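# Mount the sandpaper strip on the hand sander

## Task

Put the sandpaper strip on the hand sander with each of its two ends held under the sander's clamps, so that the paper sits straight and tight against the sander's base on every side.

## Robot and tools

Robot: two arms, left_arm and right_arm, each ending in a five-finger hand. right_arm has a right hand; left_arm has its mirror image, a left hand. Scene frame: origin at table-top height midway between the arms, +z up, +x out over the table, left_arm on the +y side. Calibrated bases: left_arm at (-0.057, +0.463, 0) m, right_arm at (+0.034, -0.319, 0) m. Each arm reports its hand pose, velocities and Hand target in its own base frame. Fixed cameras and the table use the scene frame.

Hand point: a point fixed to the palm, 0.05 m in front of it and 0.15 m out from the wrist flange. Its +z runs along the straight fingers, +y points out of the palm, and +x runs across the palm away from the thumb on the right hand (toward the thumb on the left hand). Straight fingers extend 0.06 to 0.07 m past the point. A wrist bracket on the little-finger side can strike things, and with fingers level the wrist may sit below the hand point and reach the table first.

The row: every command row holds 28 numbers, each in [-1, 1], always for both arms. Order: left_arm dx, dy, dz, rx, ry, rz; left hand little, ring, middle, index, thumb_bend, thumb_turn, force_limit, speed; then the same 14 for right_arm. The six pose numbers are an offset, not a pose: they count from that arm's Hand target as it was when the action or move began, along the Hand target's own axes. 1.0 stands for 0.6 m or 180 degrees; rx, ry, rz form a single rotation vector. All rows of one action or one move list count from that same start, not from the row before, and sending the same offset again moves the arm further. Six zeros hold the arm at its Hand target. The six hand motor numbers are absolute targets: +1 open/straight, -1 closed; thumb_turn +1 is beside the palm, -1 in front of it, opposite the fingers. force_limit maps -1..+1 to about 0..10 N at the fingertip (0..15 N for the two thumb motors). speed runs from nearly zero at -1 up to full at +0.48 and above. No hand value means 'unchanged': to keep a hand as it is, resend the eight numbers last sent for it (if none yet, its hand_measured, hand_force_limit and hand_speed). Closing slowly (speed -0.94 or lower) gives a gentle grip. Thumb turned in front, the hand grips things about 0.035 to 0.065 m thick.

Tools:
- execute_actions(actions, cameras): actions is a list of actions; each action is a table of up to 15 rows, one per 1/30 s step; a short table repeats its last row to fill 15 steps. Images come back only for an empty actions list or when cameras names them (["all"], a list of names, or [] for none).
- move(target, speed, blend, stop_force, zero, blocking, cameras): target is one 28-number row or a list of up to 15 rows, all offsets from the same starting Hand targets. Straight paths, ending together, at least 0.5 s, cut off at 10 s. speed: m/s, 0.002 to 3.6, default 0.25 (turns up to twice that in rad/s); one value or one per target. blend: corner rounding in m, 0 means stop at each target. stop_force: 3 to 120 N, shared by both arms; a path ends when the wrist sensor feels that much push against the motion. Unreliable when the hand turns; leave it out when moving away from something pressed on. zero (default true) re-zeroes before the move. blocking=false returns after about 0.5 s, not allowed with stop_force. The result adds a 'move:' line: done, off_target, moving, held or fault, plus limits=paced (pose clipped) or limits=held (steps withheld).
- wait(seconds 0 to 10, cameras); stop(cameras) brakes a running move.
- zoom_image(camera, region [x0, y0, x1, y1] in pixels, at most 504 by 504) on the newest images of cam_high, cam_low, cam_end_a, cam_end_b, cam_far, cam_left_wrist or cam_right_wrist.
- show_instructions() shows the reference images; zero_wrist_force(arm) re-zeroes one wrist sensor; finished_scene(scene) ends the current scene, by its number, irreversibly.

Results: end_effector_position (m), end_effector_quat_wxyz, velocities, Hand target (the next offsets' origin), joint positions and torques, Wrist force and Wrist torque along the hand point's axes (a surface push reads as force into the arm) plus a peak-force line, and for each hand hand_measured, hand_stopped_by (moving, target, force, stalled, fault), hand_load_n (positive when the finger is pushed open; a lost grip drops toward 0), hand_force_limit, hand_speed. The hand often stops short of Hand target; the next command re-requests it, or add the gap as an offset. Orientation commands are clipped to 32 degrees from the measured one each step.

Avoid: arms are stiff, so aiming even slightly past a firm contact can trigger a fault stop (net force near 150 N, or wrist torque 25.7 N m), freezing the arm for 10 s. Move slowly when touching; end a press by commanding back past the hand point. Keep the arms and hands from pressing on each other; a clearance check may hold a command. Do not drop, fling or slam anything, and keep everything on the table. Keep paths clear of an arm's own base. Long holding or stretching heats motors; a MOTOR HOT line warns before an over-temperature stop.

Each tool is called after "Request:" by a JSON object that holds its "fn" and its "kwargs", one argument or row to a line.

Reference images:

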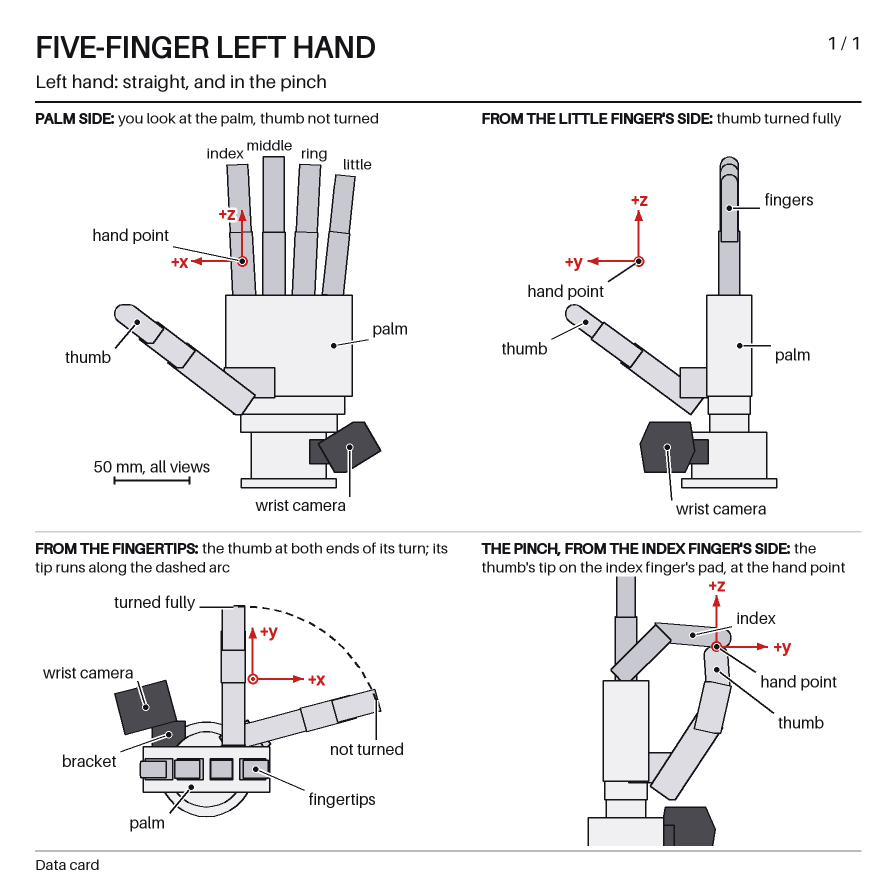

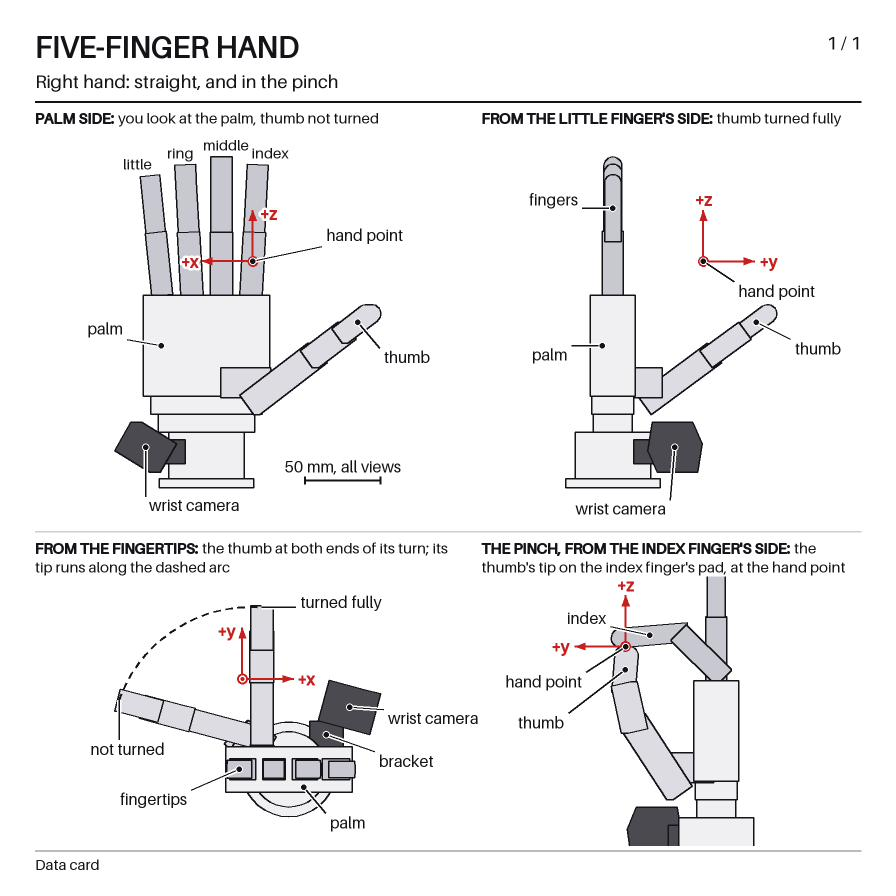

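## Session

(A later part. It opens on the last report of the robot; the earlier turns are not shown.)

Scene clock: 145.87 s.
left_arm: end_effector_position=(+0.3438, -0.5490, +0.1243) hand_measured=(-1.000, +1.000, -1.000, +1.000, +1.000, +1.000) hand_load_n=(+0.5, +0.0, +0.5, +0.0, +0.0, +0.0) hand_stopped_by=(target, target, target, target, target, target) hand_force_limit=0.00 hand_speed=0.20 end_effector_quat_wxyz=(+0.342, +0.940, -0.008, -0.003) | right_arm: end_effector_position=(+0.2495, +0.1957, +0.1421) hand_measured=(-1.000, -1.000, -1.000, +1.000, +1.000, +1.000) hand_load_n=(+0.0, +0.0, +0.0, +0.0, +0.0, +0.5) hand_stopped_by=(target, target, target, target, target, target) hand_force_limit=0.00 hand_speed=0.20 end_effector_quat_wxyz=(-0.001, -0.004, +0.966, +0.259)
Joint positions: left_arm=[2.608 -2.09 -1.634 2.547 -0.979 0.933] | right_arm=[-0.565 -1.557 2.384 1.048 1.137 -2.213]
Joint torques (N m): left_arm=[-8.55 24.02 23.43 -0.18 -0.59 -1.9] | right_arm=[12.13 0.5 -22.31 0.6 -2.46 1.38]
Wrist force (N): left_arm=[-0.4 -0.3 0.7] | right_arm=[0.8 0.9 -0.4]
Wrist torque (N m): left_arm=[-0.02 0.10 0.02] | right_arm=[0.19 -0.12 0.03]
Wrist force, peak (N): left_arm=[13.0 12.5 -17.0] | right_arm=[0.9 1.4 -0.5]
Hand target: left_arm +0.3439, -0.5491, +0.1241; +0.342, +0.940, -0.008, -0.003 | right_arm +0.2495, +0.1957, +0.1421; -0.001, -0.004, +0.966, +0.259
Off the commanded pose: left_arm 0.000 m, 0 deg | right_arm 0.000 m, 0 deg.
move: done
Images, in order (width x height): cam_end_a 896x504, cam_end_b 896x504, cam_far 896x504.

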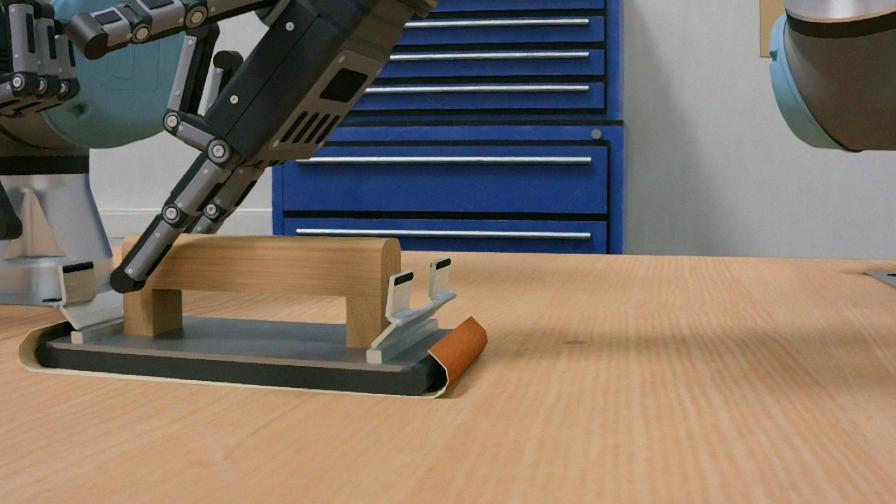

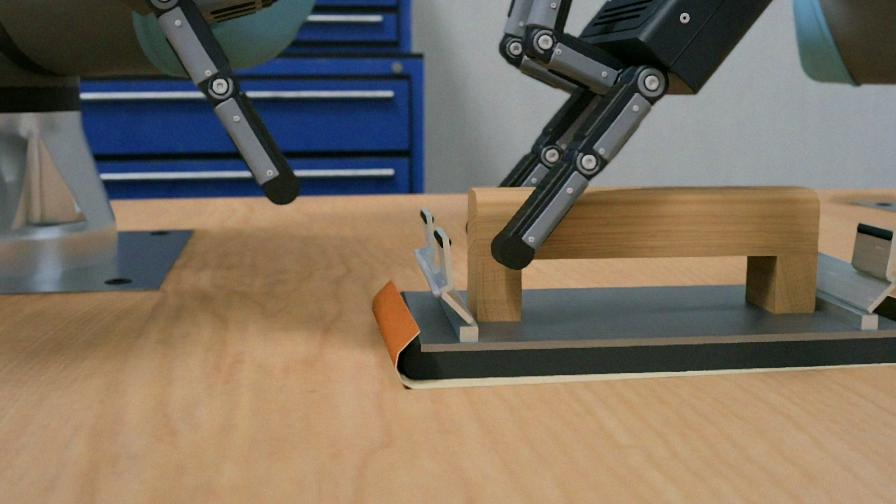

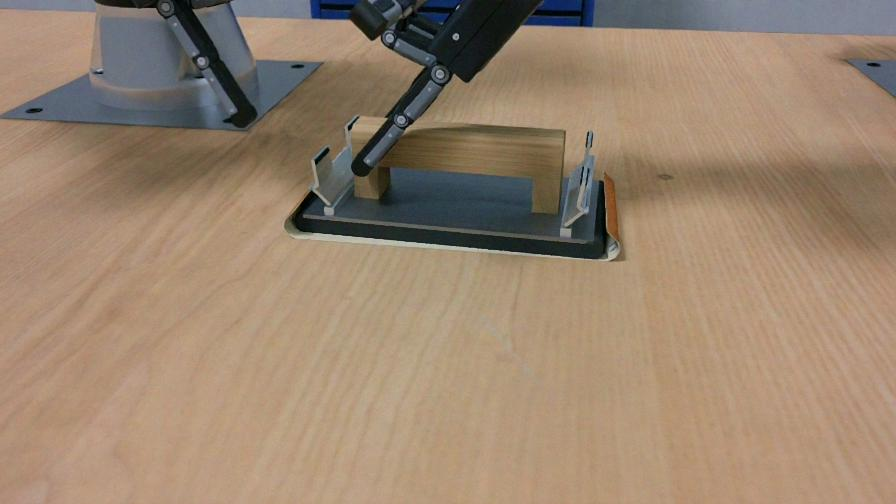

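Request:
{"fn": "move", "kwargs": {
  "target": [0.0145,0,0,0,0,0,-1,1,-1,1,1,1,0,0.2,0,0,0,0,0,0,-1,-1,-1,1,1,1,0,0.2],
  "speed": 0.015,
  "cameras": ["cam_end_a","cam_far","cam_end_b"]
}}

Request:
{"fn": "zoom_image", "kwargs": {
  "camera": "cam_end_b",
  "region": [340, 180, 560, 400]
}}

Request:
{"fn": "zoom_image", "kwargs": {
  "camera": "cam_end_a",
  "region": [0, 260, 160, 400]
}}

Request:
{"fn": "zoom_image", "kwargs": {
  "camera": "cam_end_a",
  "region": [350, 280, 510, 420]
}}

Scene clock: 162.23 s.
left_arm: end_effector_position=(+0.3524, -0.5493, +0.1241) hand_measured=(-1.000, +1.000, -1.000, +1.000, +1.000, +1.000) hand_load_n=(+0.0, -0.5, +0.5, +0.0, +0.0, +0.0) hand_stopped_by=(target, target, target, target, target, target) hand_force_limit=0.00 hand_speed=0.20 end_effector_quat_wxyz=(+0.342, +0.940, -0.008, -0.003) | right_arm: end_effector_position=(+0.2495, +0.1957, +0.1421) hand_measured=(-1.000, -1.000, -1.000, +1.000, +1.000, +1.000) hand_load_n=(+0.0, +0.0, +0.0, +0.0, +0.0, +0.0) hand_stopped_by=(target, target, target, target, target, target) hand_force_limit=0.00 hand_speed=0.20 end_effector_quat_wxyz=(-0.001, -0.004, +0.966, +0.259)
Joint positions: left_arm=[2.617 -2.104 -1.614 2.534 -0.975 0.943] | right_arm=[-0.565 -1.557 2.384 1.048 1.137 -2.213]
Joint torques (N m): left_arm=[9.72 24.35 24.33 -3.38 1.49 1.42] | right_arm=[11.67 -0.13 -23.58 0.57 -2.48 1.43]
Wrist force (N): left_arm=[-1.6 0.1 1.1] | right_arm=[1.0 0.8 -0.5]
Wrist torque (N m): left_arm=[-0.05 0.05 -0.19] | right_arm=[0.16 -0.15 0.04]
Wrist force, peak (N): left_arm=[-1.9 0.1 1.2] | right_arm=[1.2 1.2 -0.4]
Hand target: left_arm +0.3526, -0.5493, +0.1241; +0.342, +0.940, -0.008, -0.003 | right_arm +0.2495, +0.1957, +0.1421; -0.001, -0.004, +0.966, +0.259
Off the commanded pose: left_arm 0.000 m, 0 deg | right_arm 0.000 m, 0 deg.
move: done
Images, in order (width x height): cam_end_a 896x504, cam_end_b 896x504, cam_far 896x504.

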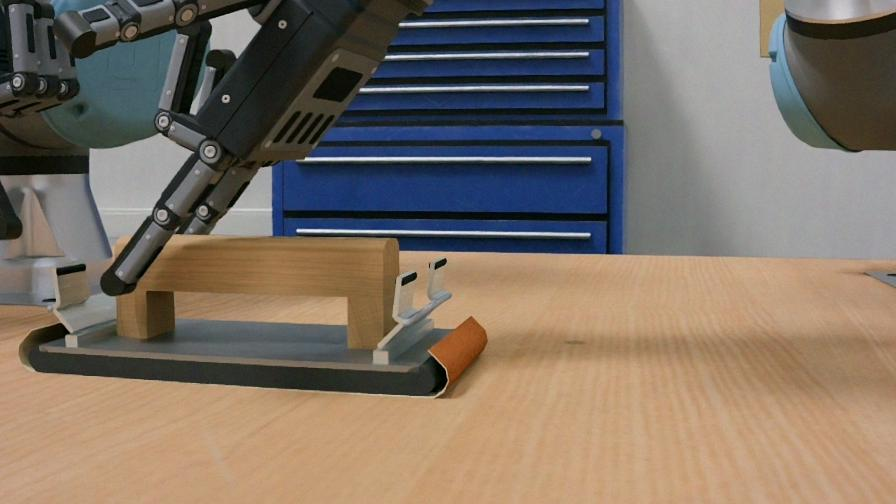

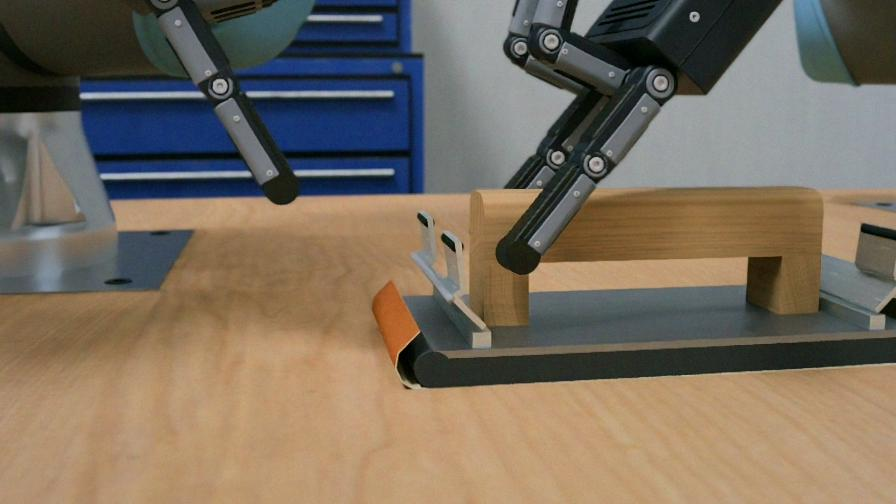

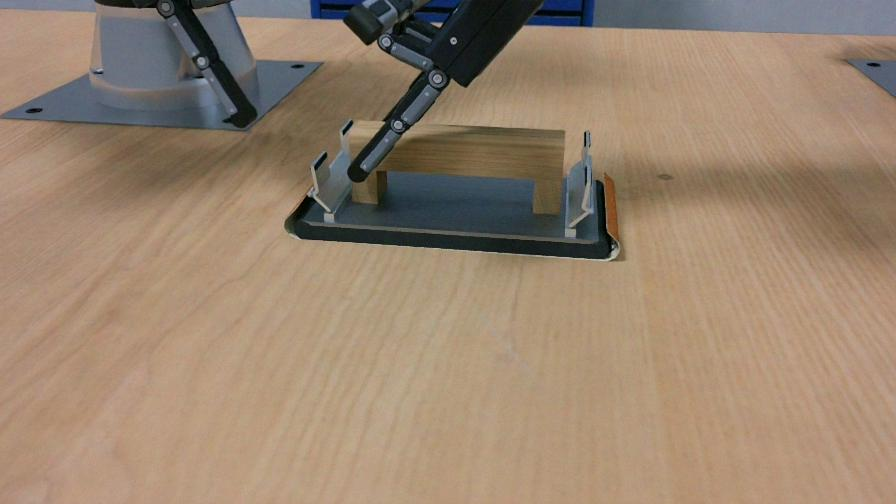

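Scaled by 2.291 from the camera's 896x504 image, which has a finer 1280x720 frame.

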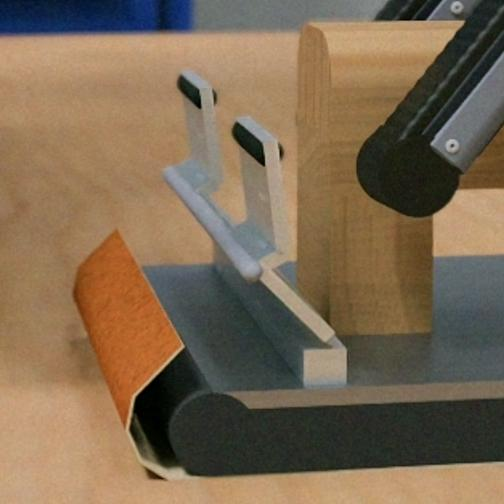

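Scaled by 3.150 from the camera's 896x504 image, which has a finer 1280x720 frame.

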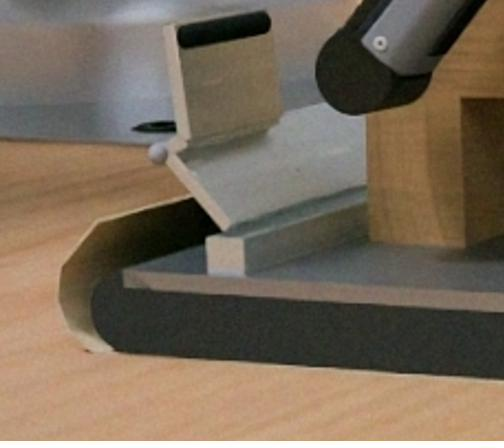

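Scaled by 3.150 from the camera's 896x504 image, which has a finer 1280x720 frame.

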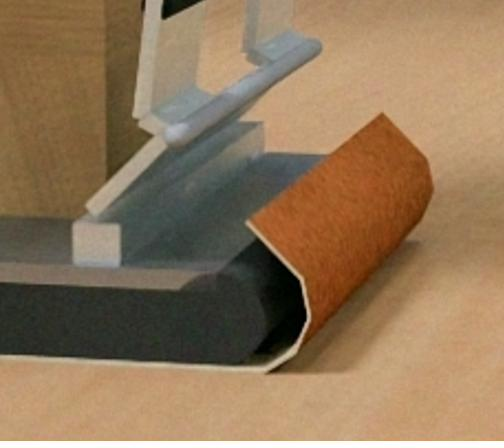

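Request:
{"fn": "move", "kwargs": {
  "target": [-0.0033,0,0,0,0,0,-1,1,-1,1,1,1,0,0.2,-0.007,-0.0118,0.077,0,0,0,-1,-1,-1,1,1,1,0,0.2],
  "speed": 0.06,
  "cameras": ["cam_end_a","cam_far","cam_end_b","cam_high"]
}}

Request:
{"fn": "zoom_image", "kwargs": {
  "camera": "cam_far",
  "region": [250, 90, 410, 250]
}}

Request:
{"fn": "zoom_image", "kwargs": {
  "camera": "cam_end_b",
  "region": [340, 180, 560, 400]
}}

Request:
{"fn": "zoom_image", "kwargs": {
  "camera": "cam_end_a",
  "region": [0, 180, 220, 400]
}}

Request:
{"fn": "zoom_image", "kwargs": {
  "camera": "cam_high",
  "region": [310, 165, 430, 285]
}}

Scene clock: 183.67 s.
left_arm: end_effector_position=(+0.3506, -0.5492, +0.1241) hand_measured=(-1.000, +1.000, -1.000, +1.000, +1.000, +1.000) hand_load_n=(+0.0, +0.0, +0.0, +0.0, +0.0, +0.0) hand_stopped_by=(target, target, target, target, target, target) hand_force_limit=0.00 hand_speed=0.20 end_effector_quat_wxyz=(+0.342, +0.940, -0.008, -0.003) | right_arm: end_effector_position=(+0.2535, +0.2127, +0.0986) hand_measured=(-1.000, -1.000, -1.000, +1.000, +1.000, +1.000) hand_load_n=(+0.0, +0.0, +0.0, +0.0, +0.0, +0.0) hand_stopped_by=(target, target, target, target, target, target) hand_force_limit=0.00 hand_speed=0.20 end_effector_quat_wxyz=(-0.001, -0.004, +0.966, +0.259)
Joint positions: left_arm=[2.615 -2.101 -1.618 2.537 -0.976 0.941] | right_arm=[-0.472 -1.431 2.404 0.86 1.111 -2.114]
Joint torques (N m): left_arm=[-7.79 41.5 5.27 -0.5 -0.61 -2.02] | right_arm=[11.63 -1.21 -21.19 0.42 -2.55 1.77]
Wrist force (N): left_arm=[-0.4 -0.3 0.8] | right_arm=[1.3 0.7 -0.1]
Wrist torque (N m): left_arm=[-0.01 0.10 0.02] | right_arm=[0.15 -0.15 0.02]
Wrist force, peak (N): left_arm=[-1.9 0.3 1.2] | right_arm=[1.0 1.4 -0.4]
Hand target: left_arm +0.3506, -0.5492, +0.1241; +0.342, +0.940, -0.008, -0.003 | right_arm +0.2535, +0.2127, +0.0985; -0.001, -0.004, +0.966, +0.259
Off the commanded pose: left_arm 0.000 m, 0 deg | right_arm 0.000 m, 0 deg.
move: done
Images, in order (width x height): cam_high 896x504, cam_end_a 896x504, cam_end_b 896x504, cam_far 896x504.

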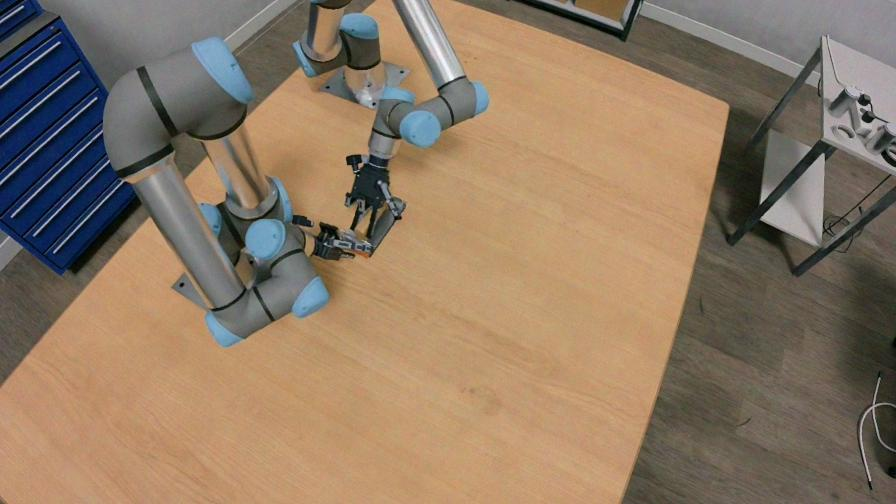

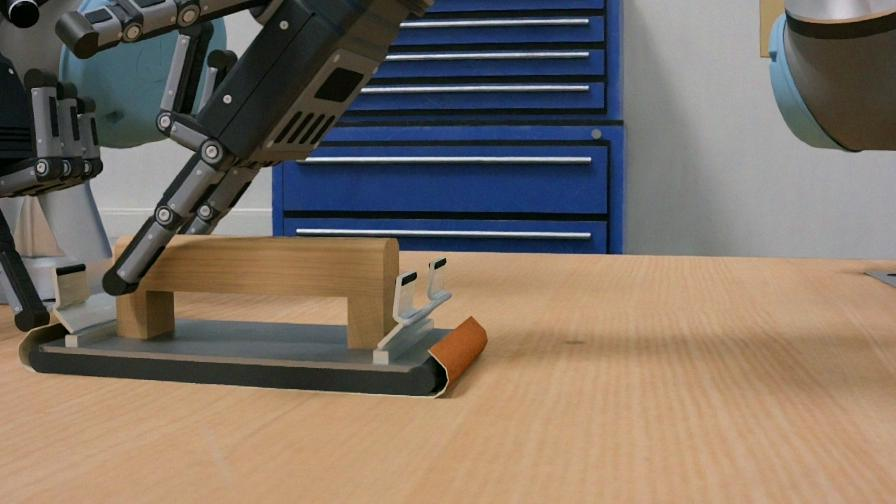

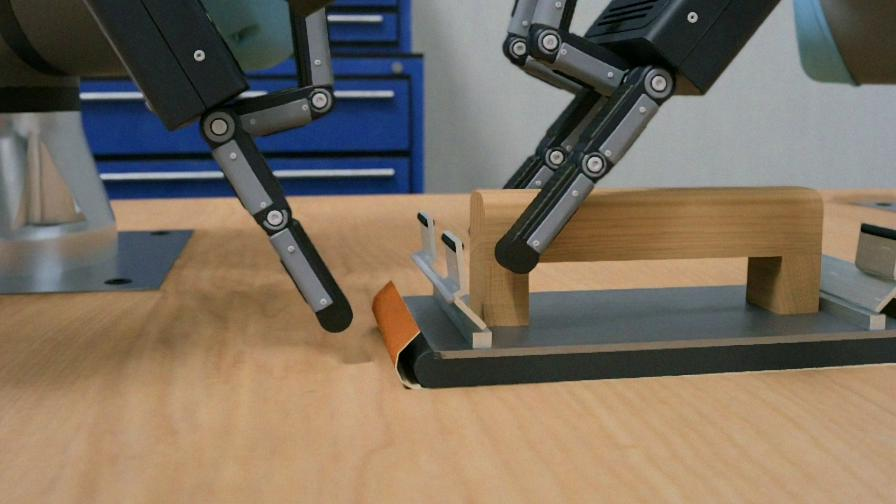

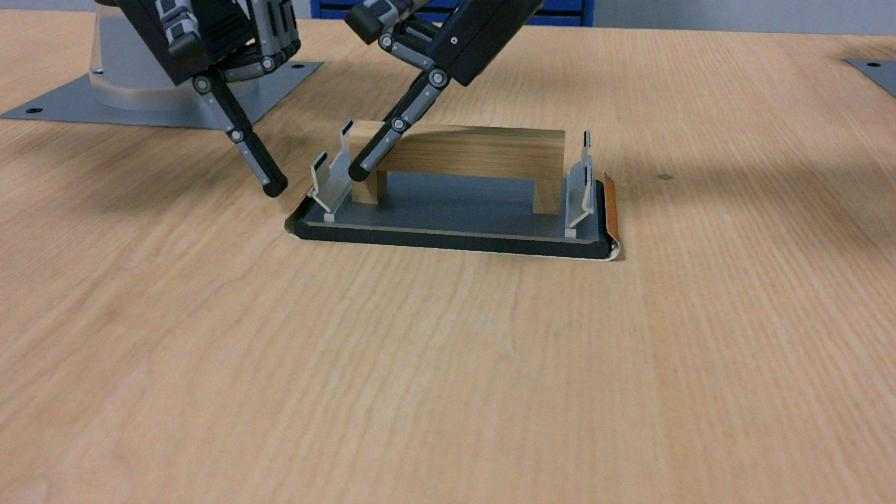

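Scaled by 3.150 from the camera's 896x504 image, which has a finer 1280x720 frame.

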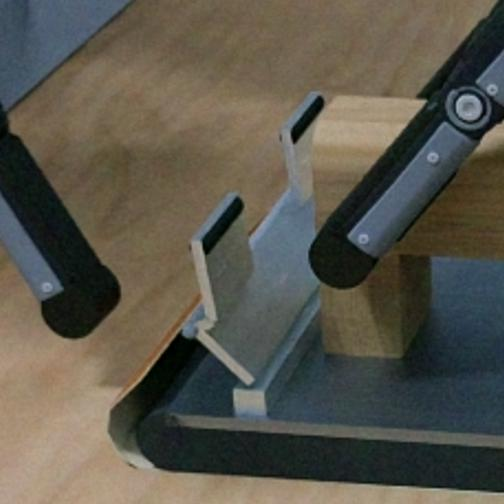

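Scaled by 2.291 from the camera's 896x504 image, which has a finer 1280x720 frame.

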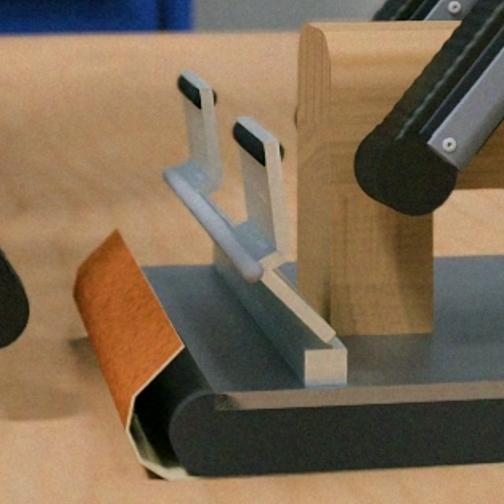

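Scaled by 2.291 from the camera's 896x504 image, which has a finer 1280x720 frame.

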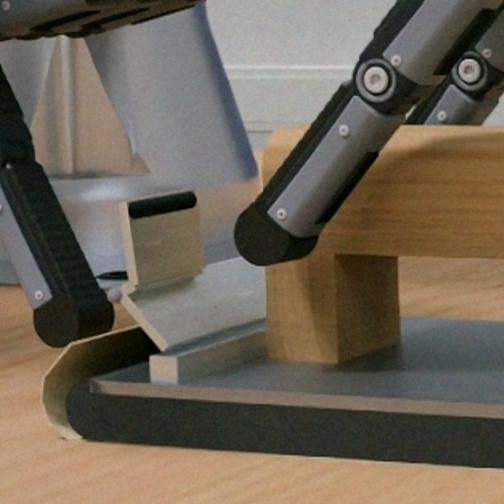

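Scaled by 4.200 from the camera's 896x504 image, which has a finer 1280x720 frame.

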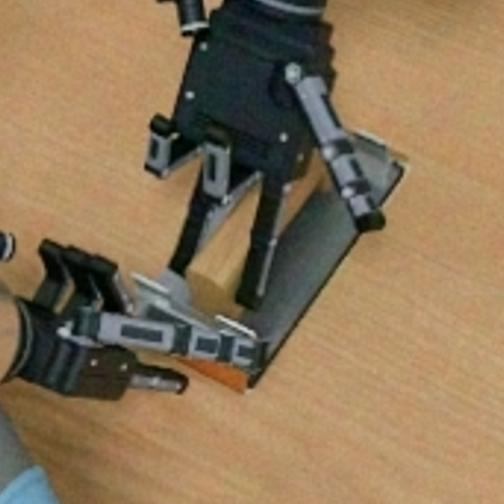

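Request:
{"fn": "move", "kwargs": {
  "target": [0,0.0064,0.0054,0,0,0,-1,1,-1,1,1,1,0,0.2,0,0.0173,0.01,0,0,0,-1,-1,-1,1,1,1,0,0.2],
  "speed": 0.03,
  "cameras": ["cam_end_a","cam_far","cam_end_b"]
}}

Request:
{"fn": "zoom_image", "kwargs": {
  "camera": "cam_far",
  "region": [250, 90, 410, 250]
}}

Request:
{"fn": "zoom_image", "kwargs": {
  "camera": "cam_end_b",
  "region": [340, 180, 560, 400]
}}

Request:
{"fn": "zoom_image", "kwargs": {
  "camera": "cam_end_a",
  "region": [0, 180, 220, 400]
}}

Scene clock: 211.17 s.
left_arm: end_effector_position=(+0.3505, -0.5542, +0.1241) hand_measured=(-1.000, +1.000, -1.000, +1.000, +1.000, +1.000) hand_load_n=(+0.0, +0.0, +0.5, +0.0, -0.5, +0.0) hand_stopped_by=(target, target, target, target, target, target) hand_force_limit=0.00 hand_speed=0.20 end_effector_quat_wxyz=(+0.342, +0.940, -0.008, -0.003) | right_arm: end_effector_position=(+0.2534, +0.2247, +0.0985) hand_measured=(-1.000, -1.000, -1.000, +1.000, +1.000, +1.000) hand_load_n=(+0.0, -0.5, +0.0, +0.0, +0.0, +0.0) hand_stopped_by=(target, target, target, target, target, target) hand_force_limit=0.00 hand_speed=0.20 end_effector_quat_wxyz=(-0.001, -0.004, +0.966, +0.259)
Joint positions: left_arm=[2.606 -2.107 -1.606 2.537 -0.979 0.93] | right_arm=[-0.414 -1.433 2.393 0.843 1.097 -2.05]
Joint torques (N m): left_arm=[-6.38 25.86 24.44 -0.42 -0.64 -2.04] | right_arm=[14.32 -23.63 -20.74 0.42 -2.65 1.25]
Wrist force (N): left_arm=[-0.6 -0.3 0.8] | right_arm=[0.8 1.1 -0.3]
Wrist torque (N m): left_arm=[0.00 0.13 0.00] | right_arm=[0.21 -0.13 -0.01]
Wrist force, peak (N): left_arm=[-0.5 -0.4 0.9] | right_arm=[1.5 1.2 -0.2]
Hand target: left_arm +0.3505, -0.5543, +0.1241; +0.342, +0.940, -0.008, -0.003 | right_arm +0.2534, +0.2247, +0.0985; -0.001, -0.004, +0.966, +0.259
Off the commanded pose: left_arm 0.000 m, 0 deg | right_arm 0.000 m, 0 deg.
move: done
Images, in order (width x height): cam_end_a 896x504, cam_end_b 896x504, cam_far 896x504.

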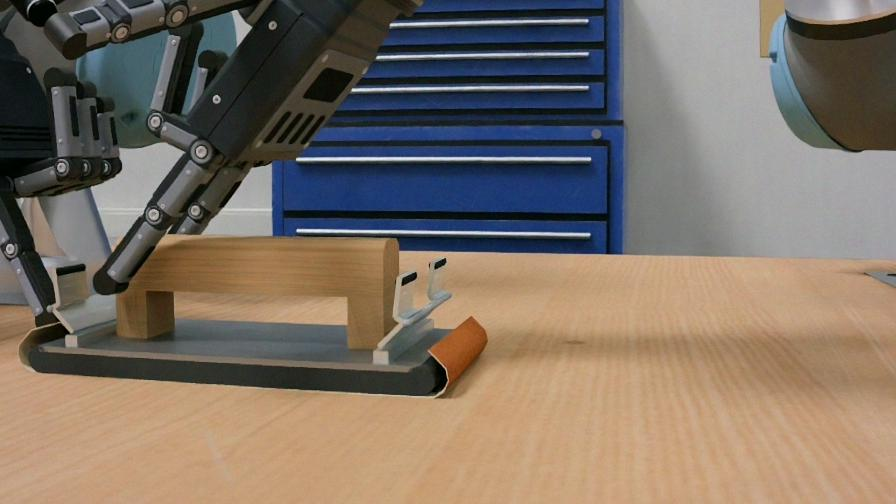

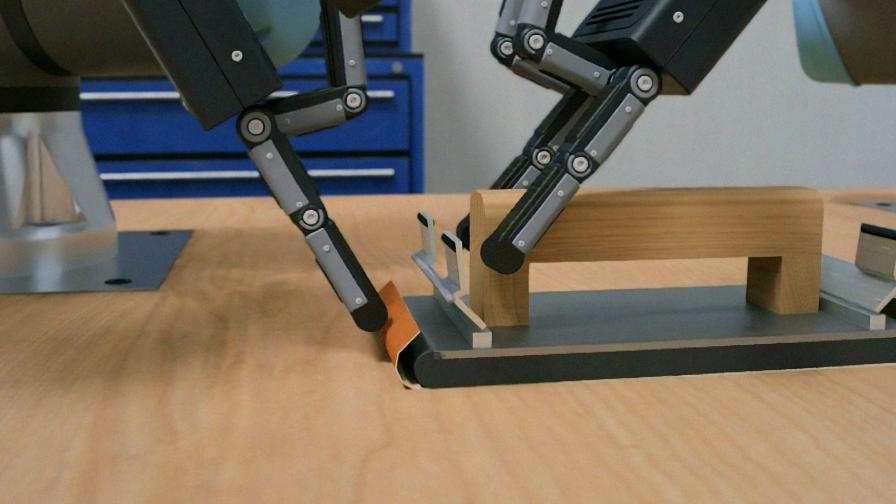

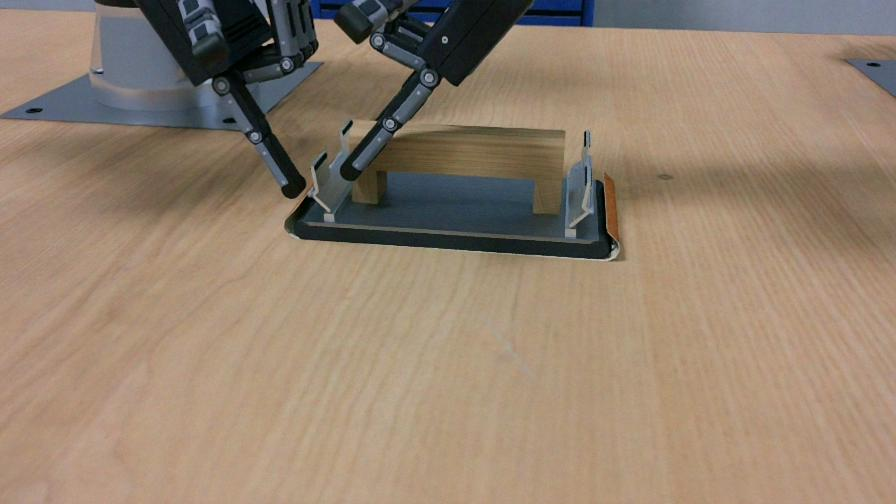

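Scaled by 3.150 from the camera's 896x504 image, which has a finer 1280x720 frame.

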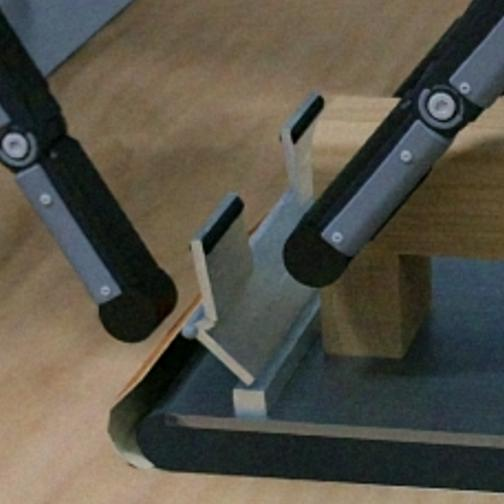

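Scaled by 2.291 from the camera's 896x504 image, which has a finer 1280x720 frame.

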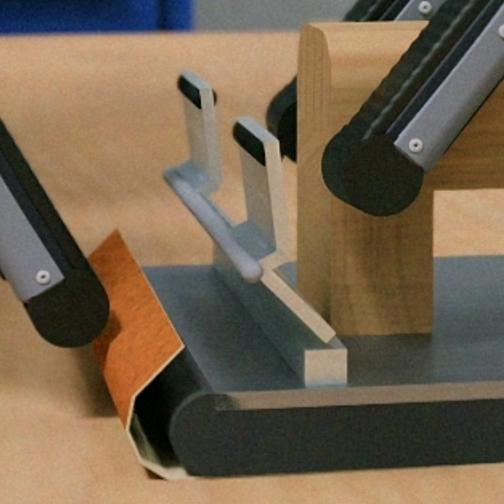

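Scaled by 2.291 from the camera's 896x504 image, which has a finer 1280x720 frame.

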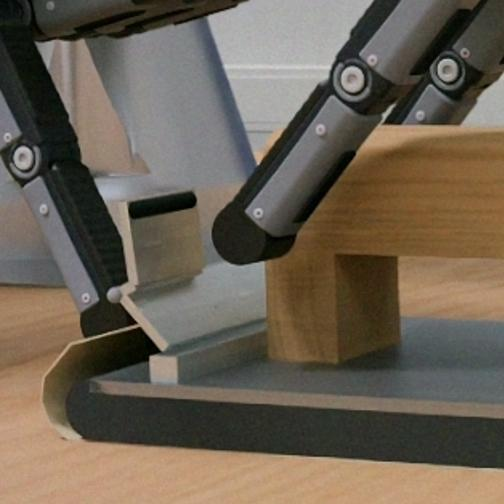

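Request:
{"fn": "move", "kwargs": {
  "target": [0,0,0,0,0,0,-1,1,-1,1,1,1,0,0.2,0,0.0116,0.0067,0,0,0,-1,-1,-1,1,1,1,0,0.2],
  "speed": 0.02,
  "stop_force": 12,
  "cameras": ["cam_end_a","cam_far","cam_end_b"]
}}

Request:
{"fn": "zoom_image", "kwargs": {
  "camera": "cam_far",
  "region": [250, 90, 410, 250]
}}

Request:
{"fn": "zoom_image", "kwargs": {
  "camera": "cam_end_b",
  "region": [340, 180, 560, 400]
}}

Request:
{"fn": "zoom_image", "kwargs": {
  "camera": "cam_end_a",
  "region": [0, 180, 220, 400]
}}

Scene clock: 223.90 s.
left_arm: end_effector_position=(+0.3505, -0.5543, +0.1241) hand_measured=(-1.000, +1.000, -1.000, +1.000, +1.000, +1.000) hand_load_n=(+0.0, +0.0, +0.0, +0.0, +0.0, +0.0) hand_stopped_by=(target, target, target, target, target, target) hand_force_limit=0.00 hand_speed=0.20 end_effector_quat_wxyz=(+0.342, +0.940, -0.008, -0.003) | right_arm: end_effector_position=(+0.2533, +0.2328, +0.0985) hand_measured=(-1.000, -1.000, -1.000, +1.000, +1.000, +1.000) hand_load_n=(+0.0, +0.0, +0.0, +0.0, +0.0, +0.0) hand_stopped_by=(target, target, target, target, target, target) hand_force_limit=0.00 hand_speed=0.20 end_effector_quat_wxyz=(-0.001, -0.004, +0.966, +0.259)
Joint positions: left_arm=[2.606 -2.107 -1.606 2.537 -0.979 0.93] | right_arm=[-0.374 -1.433 2.385 0.832 1.088 -2.007]
Joint torques (N m): left_arm=[-6.7 25.79 24.69 -0.85 -0.51 -2] | right_arm=[12.07 -26.27 -21.54 0.49 -2.57 1.52]
Wrist force (N): left_arm=[-0.5 -0.4 0.8] | right_arm=[1.0 1.0 -0.3]
Wrist torque (N m): left_arm=[-0.03 0.11 0.01] | right_arm=[0.19 -0.17 0.00]
Wrist force, peak (N): left_arm=[-0.6 -0.3 0.9] | right_arm=[1.3 1.3 -0.3]
Hand target: left_arm +0.3505, -0.5543, +0.1241; +0.342, +0.940, -0.008, -0.003 | right_arm +0.2533, +0.2328, +0.0985; -0.001, -0.004, +0.966, +0.259
Off the commanded pose: left_arm 0.000 m, 0 deg | right_arm 0.000 m, 0 deg.
move: done
Images, in order (width x height): cam_end_a 896x504, cam_end_b 896x504, cam_far 896x504.

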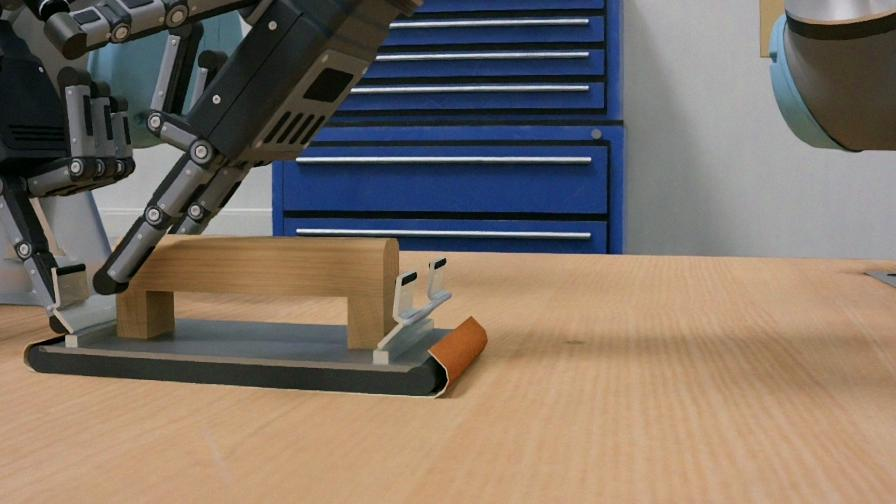

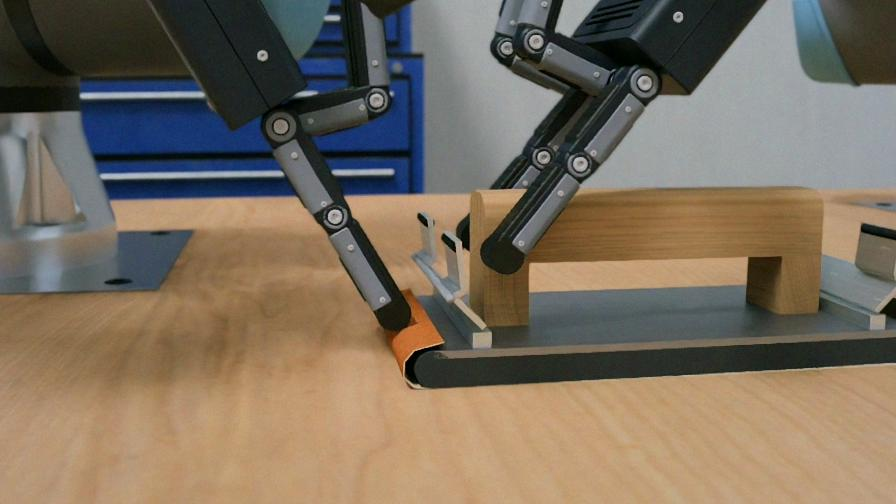

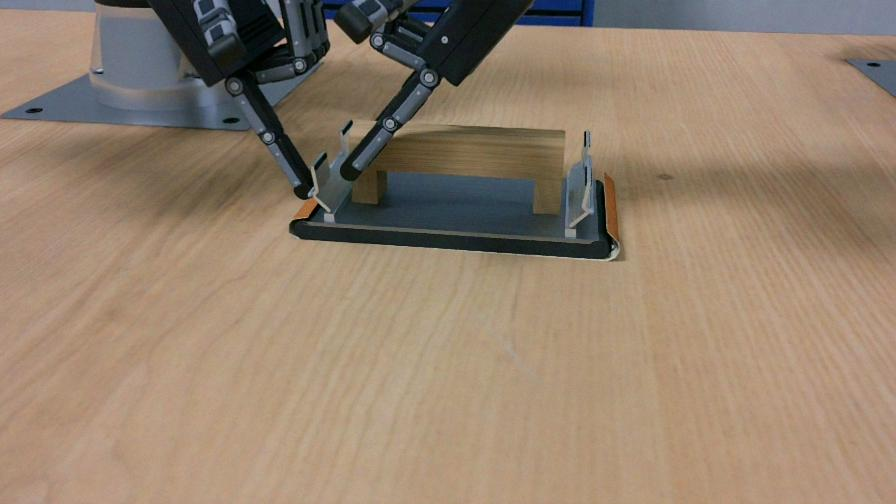

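Scaled by 3.150 from the camera's 896x504 image, which has a finer 1280x720 frame.

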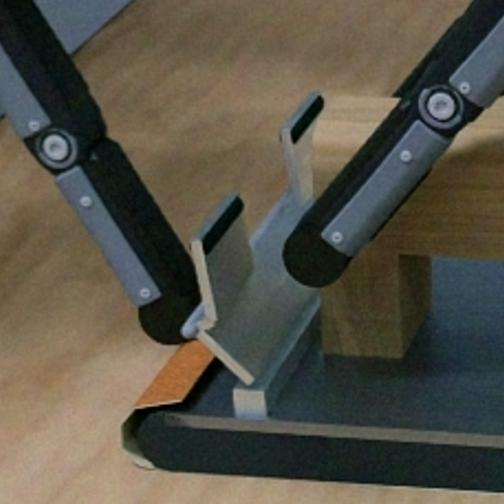

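Scaled by 2.291 from the camera's 896x504 image, which has a finer 1280x720 frame.

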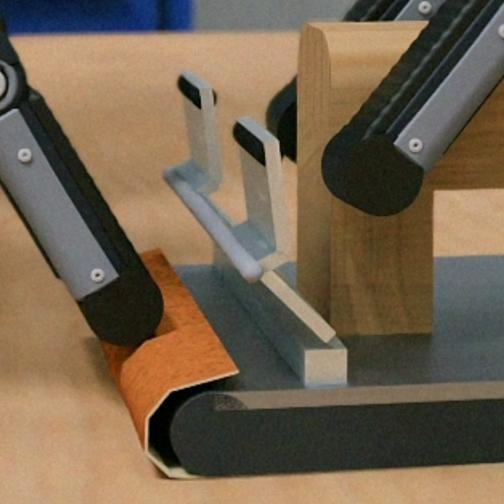

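Scaled by 2.291 from the camera's 896x504 image, which has a finer 1280x720 frame.

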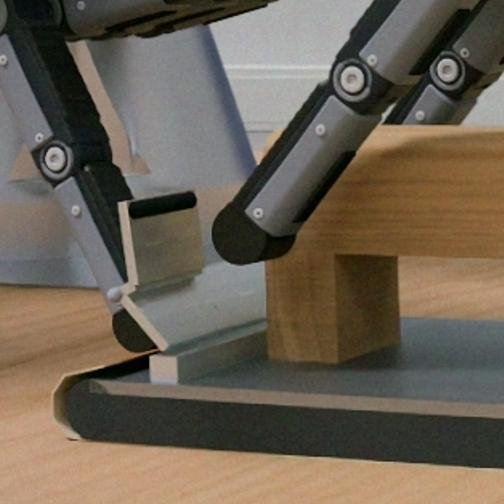

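Request:
{"fn": "move", "kwargs": {
  "target": [0,0,0,0,0,0,-1,1,-1,1,1,1,0,0.2,0,0.0043,0.0025,0,0,0,-1,-1,-1,1,1,1,0,0.2],
  "speed": 0.015,
  "stop_force": 10,
  "cameras": ["cam_end_a","cam_far","cam_end_b"]
}}

Request:
{"fn": "zoom_image", "kwargs": {
  "camera": "cam_end_b",
  "region": [340, 220, 520, 400]
}}

Request:
{"fn": "zoom_image", "kwargs": {
  "camera": "cam_end_a",
  "region": [0, 220, 180, 400]
}}

Scene clock: 236.33 s.
left_arm: end_effector_position=(+0.3505, -0.5543, +0.1241) hand_measured=(-1.000, +1.000, -1.000, +1.000, +1.000, +1.000) hand_load_n=(+0.0, +0.0, +0.0, +0.0, +0.0, +0.0) hand_stopped_by=(target, target, target, target, target, target) hand_force_limit=0.00 hand_speed=0.20 end_effector_quat_wxyz=(+0.342, +0.940, -0.008, -0.003) | right_arm: end_effector_position=(+0.2533, +0.2357, +0.0985) hand_measured=(-1.000, -1.000, -1.000, +1.000, +1.000, +1.000) hand_load_n=(+0.0, +0.0, +0.0, +0.0, +0.0, +0.0) hand_stopped_by=(target, target, target, target, target, target) hand_force_limit=0.00 hand_speed=0.20 end_effector_quat_wxyz=(-0.001, -0.004, +0.966, +0.259)
Joint positions: left_arm=[2.606 -2.107 -1.606 2.537 -0.979 0.93] | right_arm=[-0.359 -1.433 2.382 0.827 1.085 -1.99]
Joint torques (N m): left_arm=[-6.34 25.17 24.52 -1.34 -0.39 -2.03] | right_arm=[12.01 -26.68 -21.13 0.43 -2.65 1.48]
Wrist force (N): left_arm=[-0.6 -0.2 0.6] | right_arm=[1.2 0.7 -0.7]
Wrist torque (N m): left_arm=[0.01 0.13 0.00] | right_arm=[0.18 -0.21 0.02]
Wrist force, peak (N): left_arm=[-0.5 -0.4 0.9] | right_arm=[1.6 0.9 -0.6]
Hand target: left_arm +0.3505, -0.5543, +0.1241; +0.342, +0.940, -0.008, -0.003 | right_arm +0.2533, +0.2357, +0.0985; -0.001, -0.004, +0.966, +0.259
Off the commanded pose: left_arm 0.000 m, 0 deg | right_arm 0.000 m, 0 deg.
move: done
Images, in order (width x height): cam_end_a 896x504, cam_end_b 896x504, cam_far 896x504.

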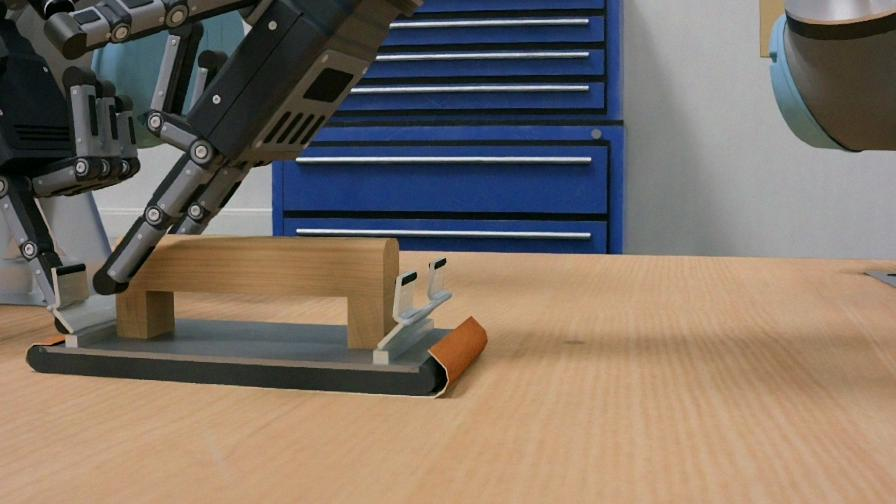

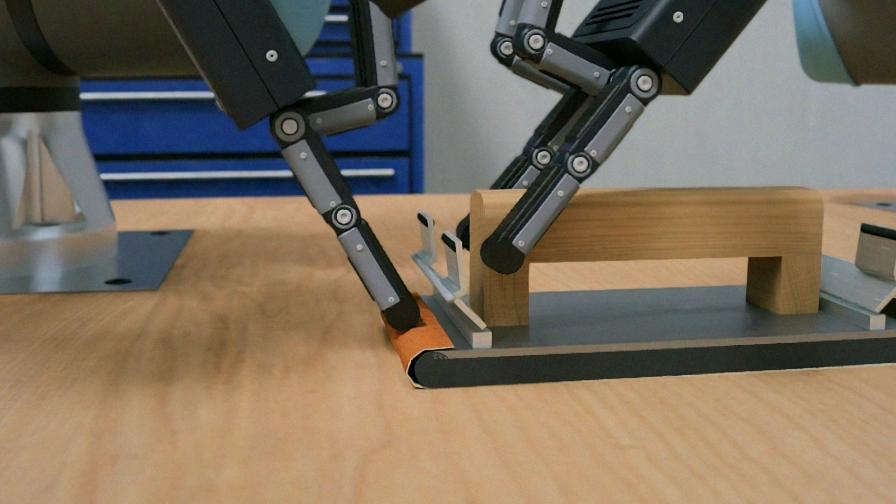

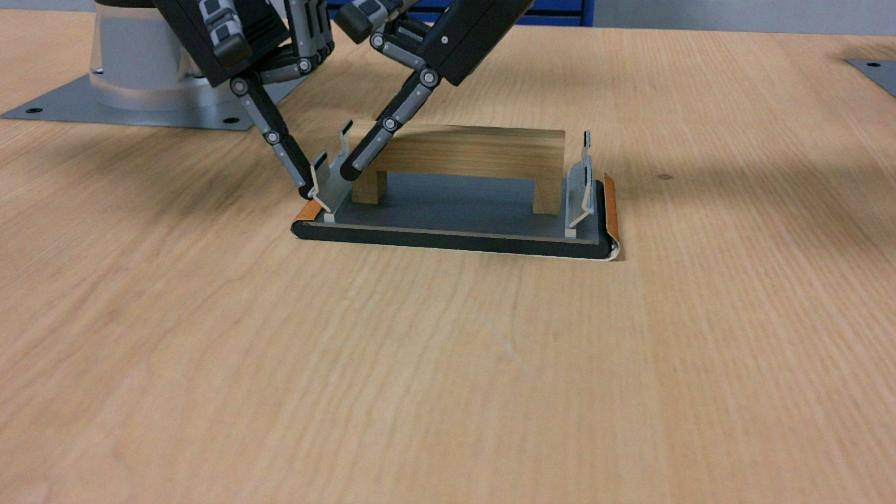

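Scaled by 2.800 from the camera's 896x504 image, which has a finer 1280x720 frame.

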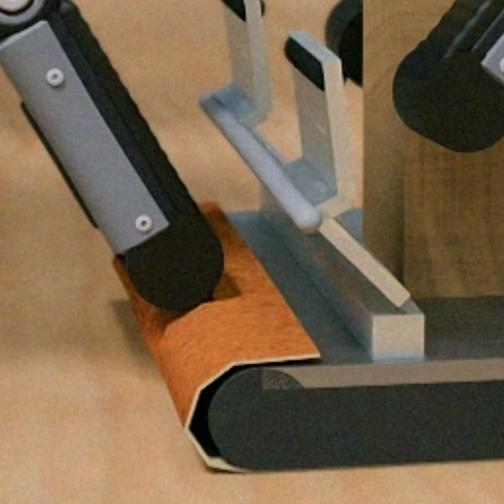

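Scaled by 2.800 from the camera's 896x504 image, which has a finer 1280x720 frame.

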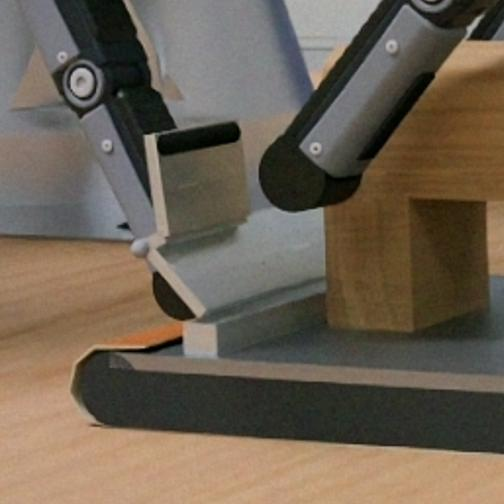

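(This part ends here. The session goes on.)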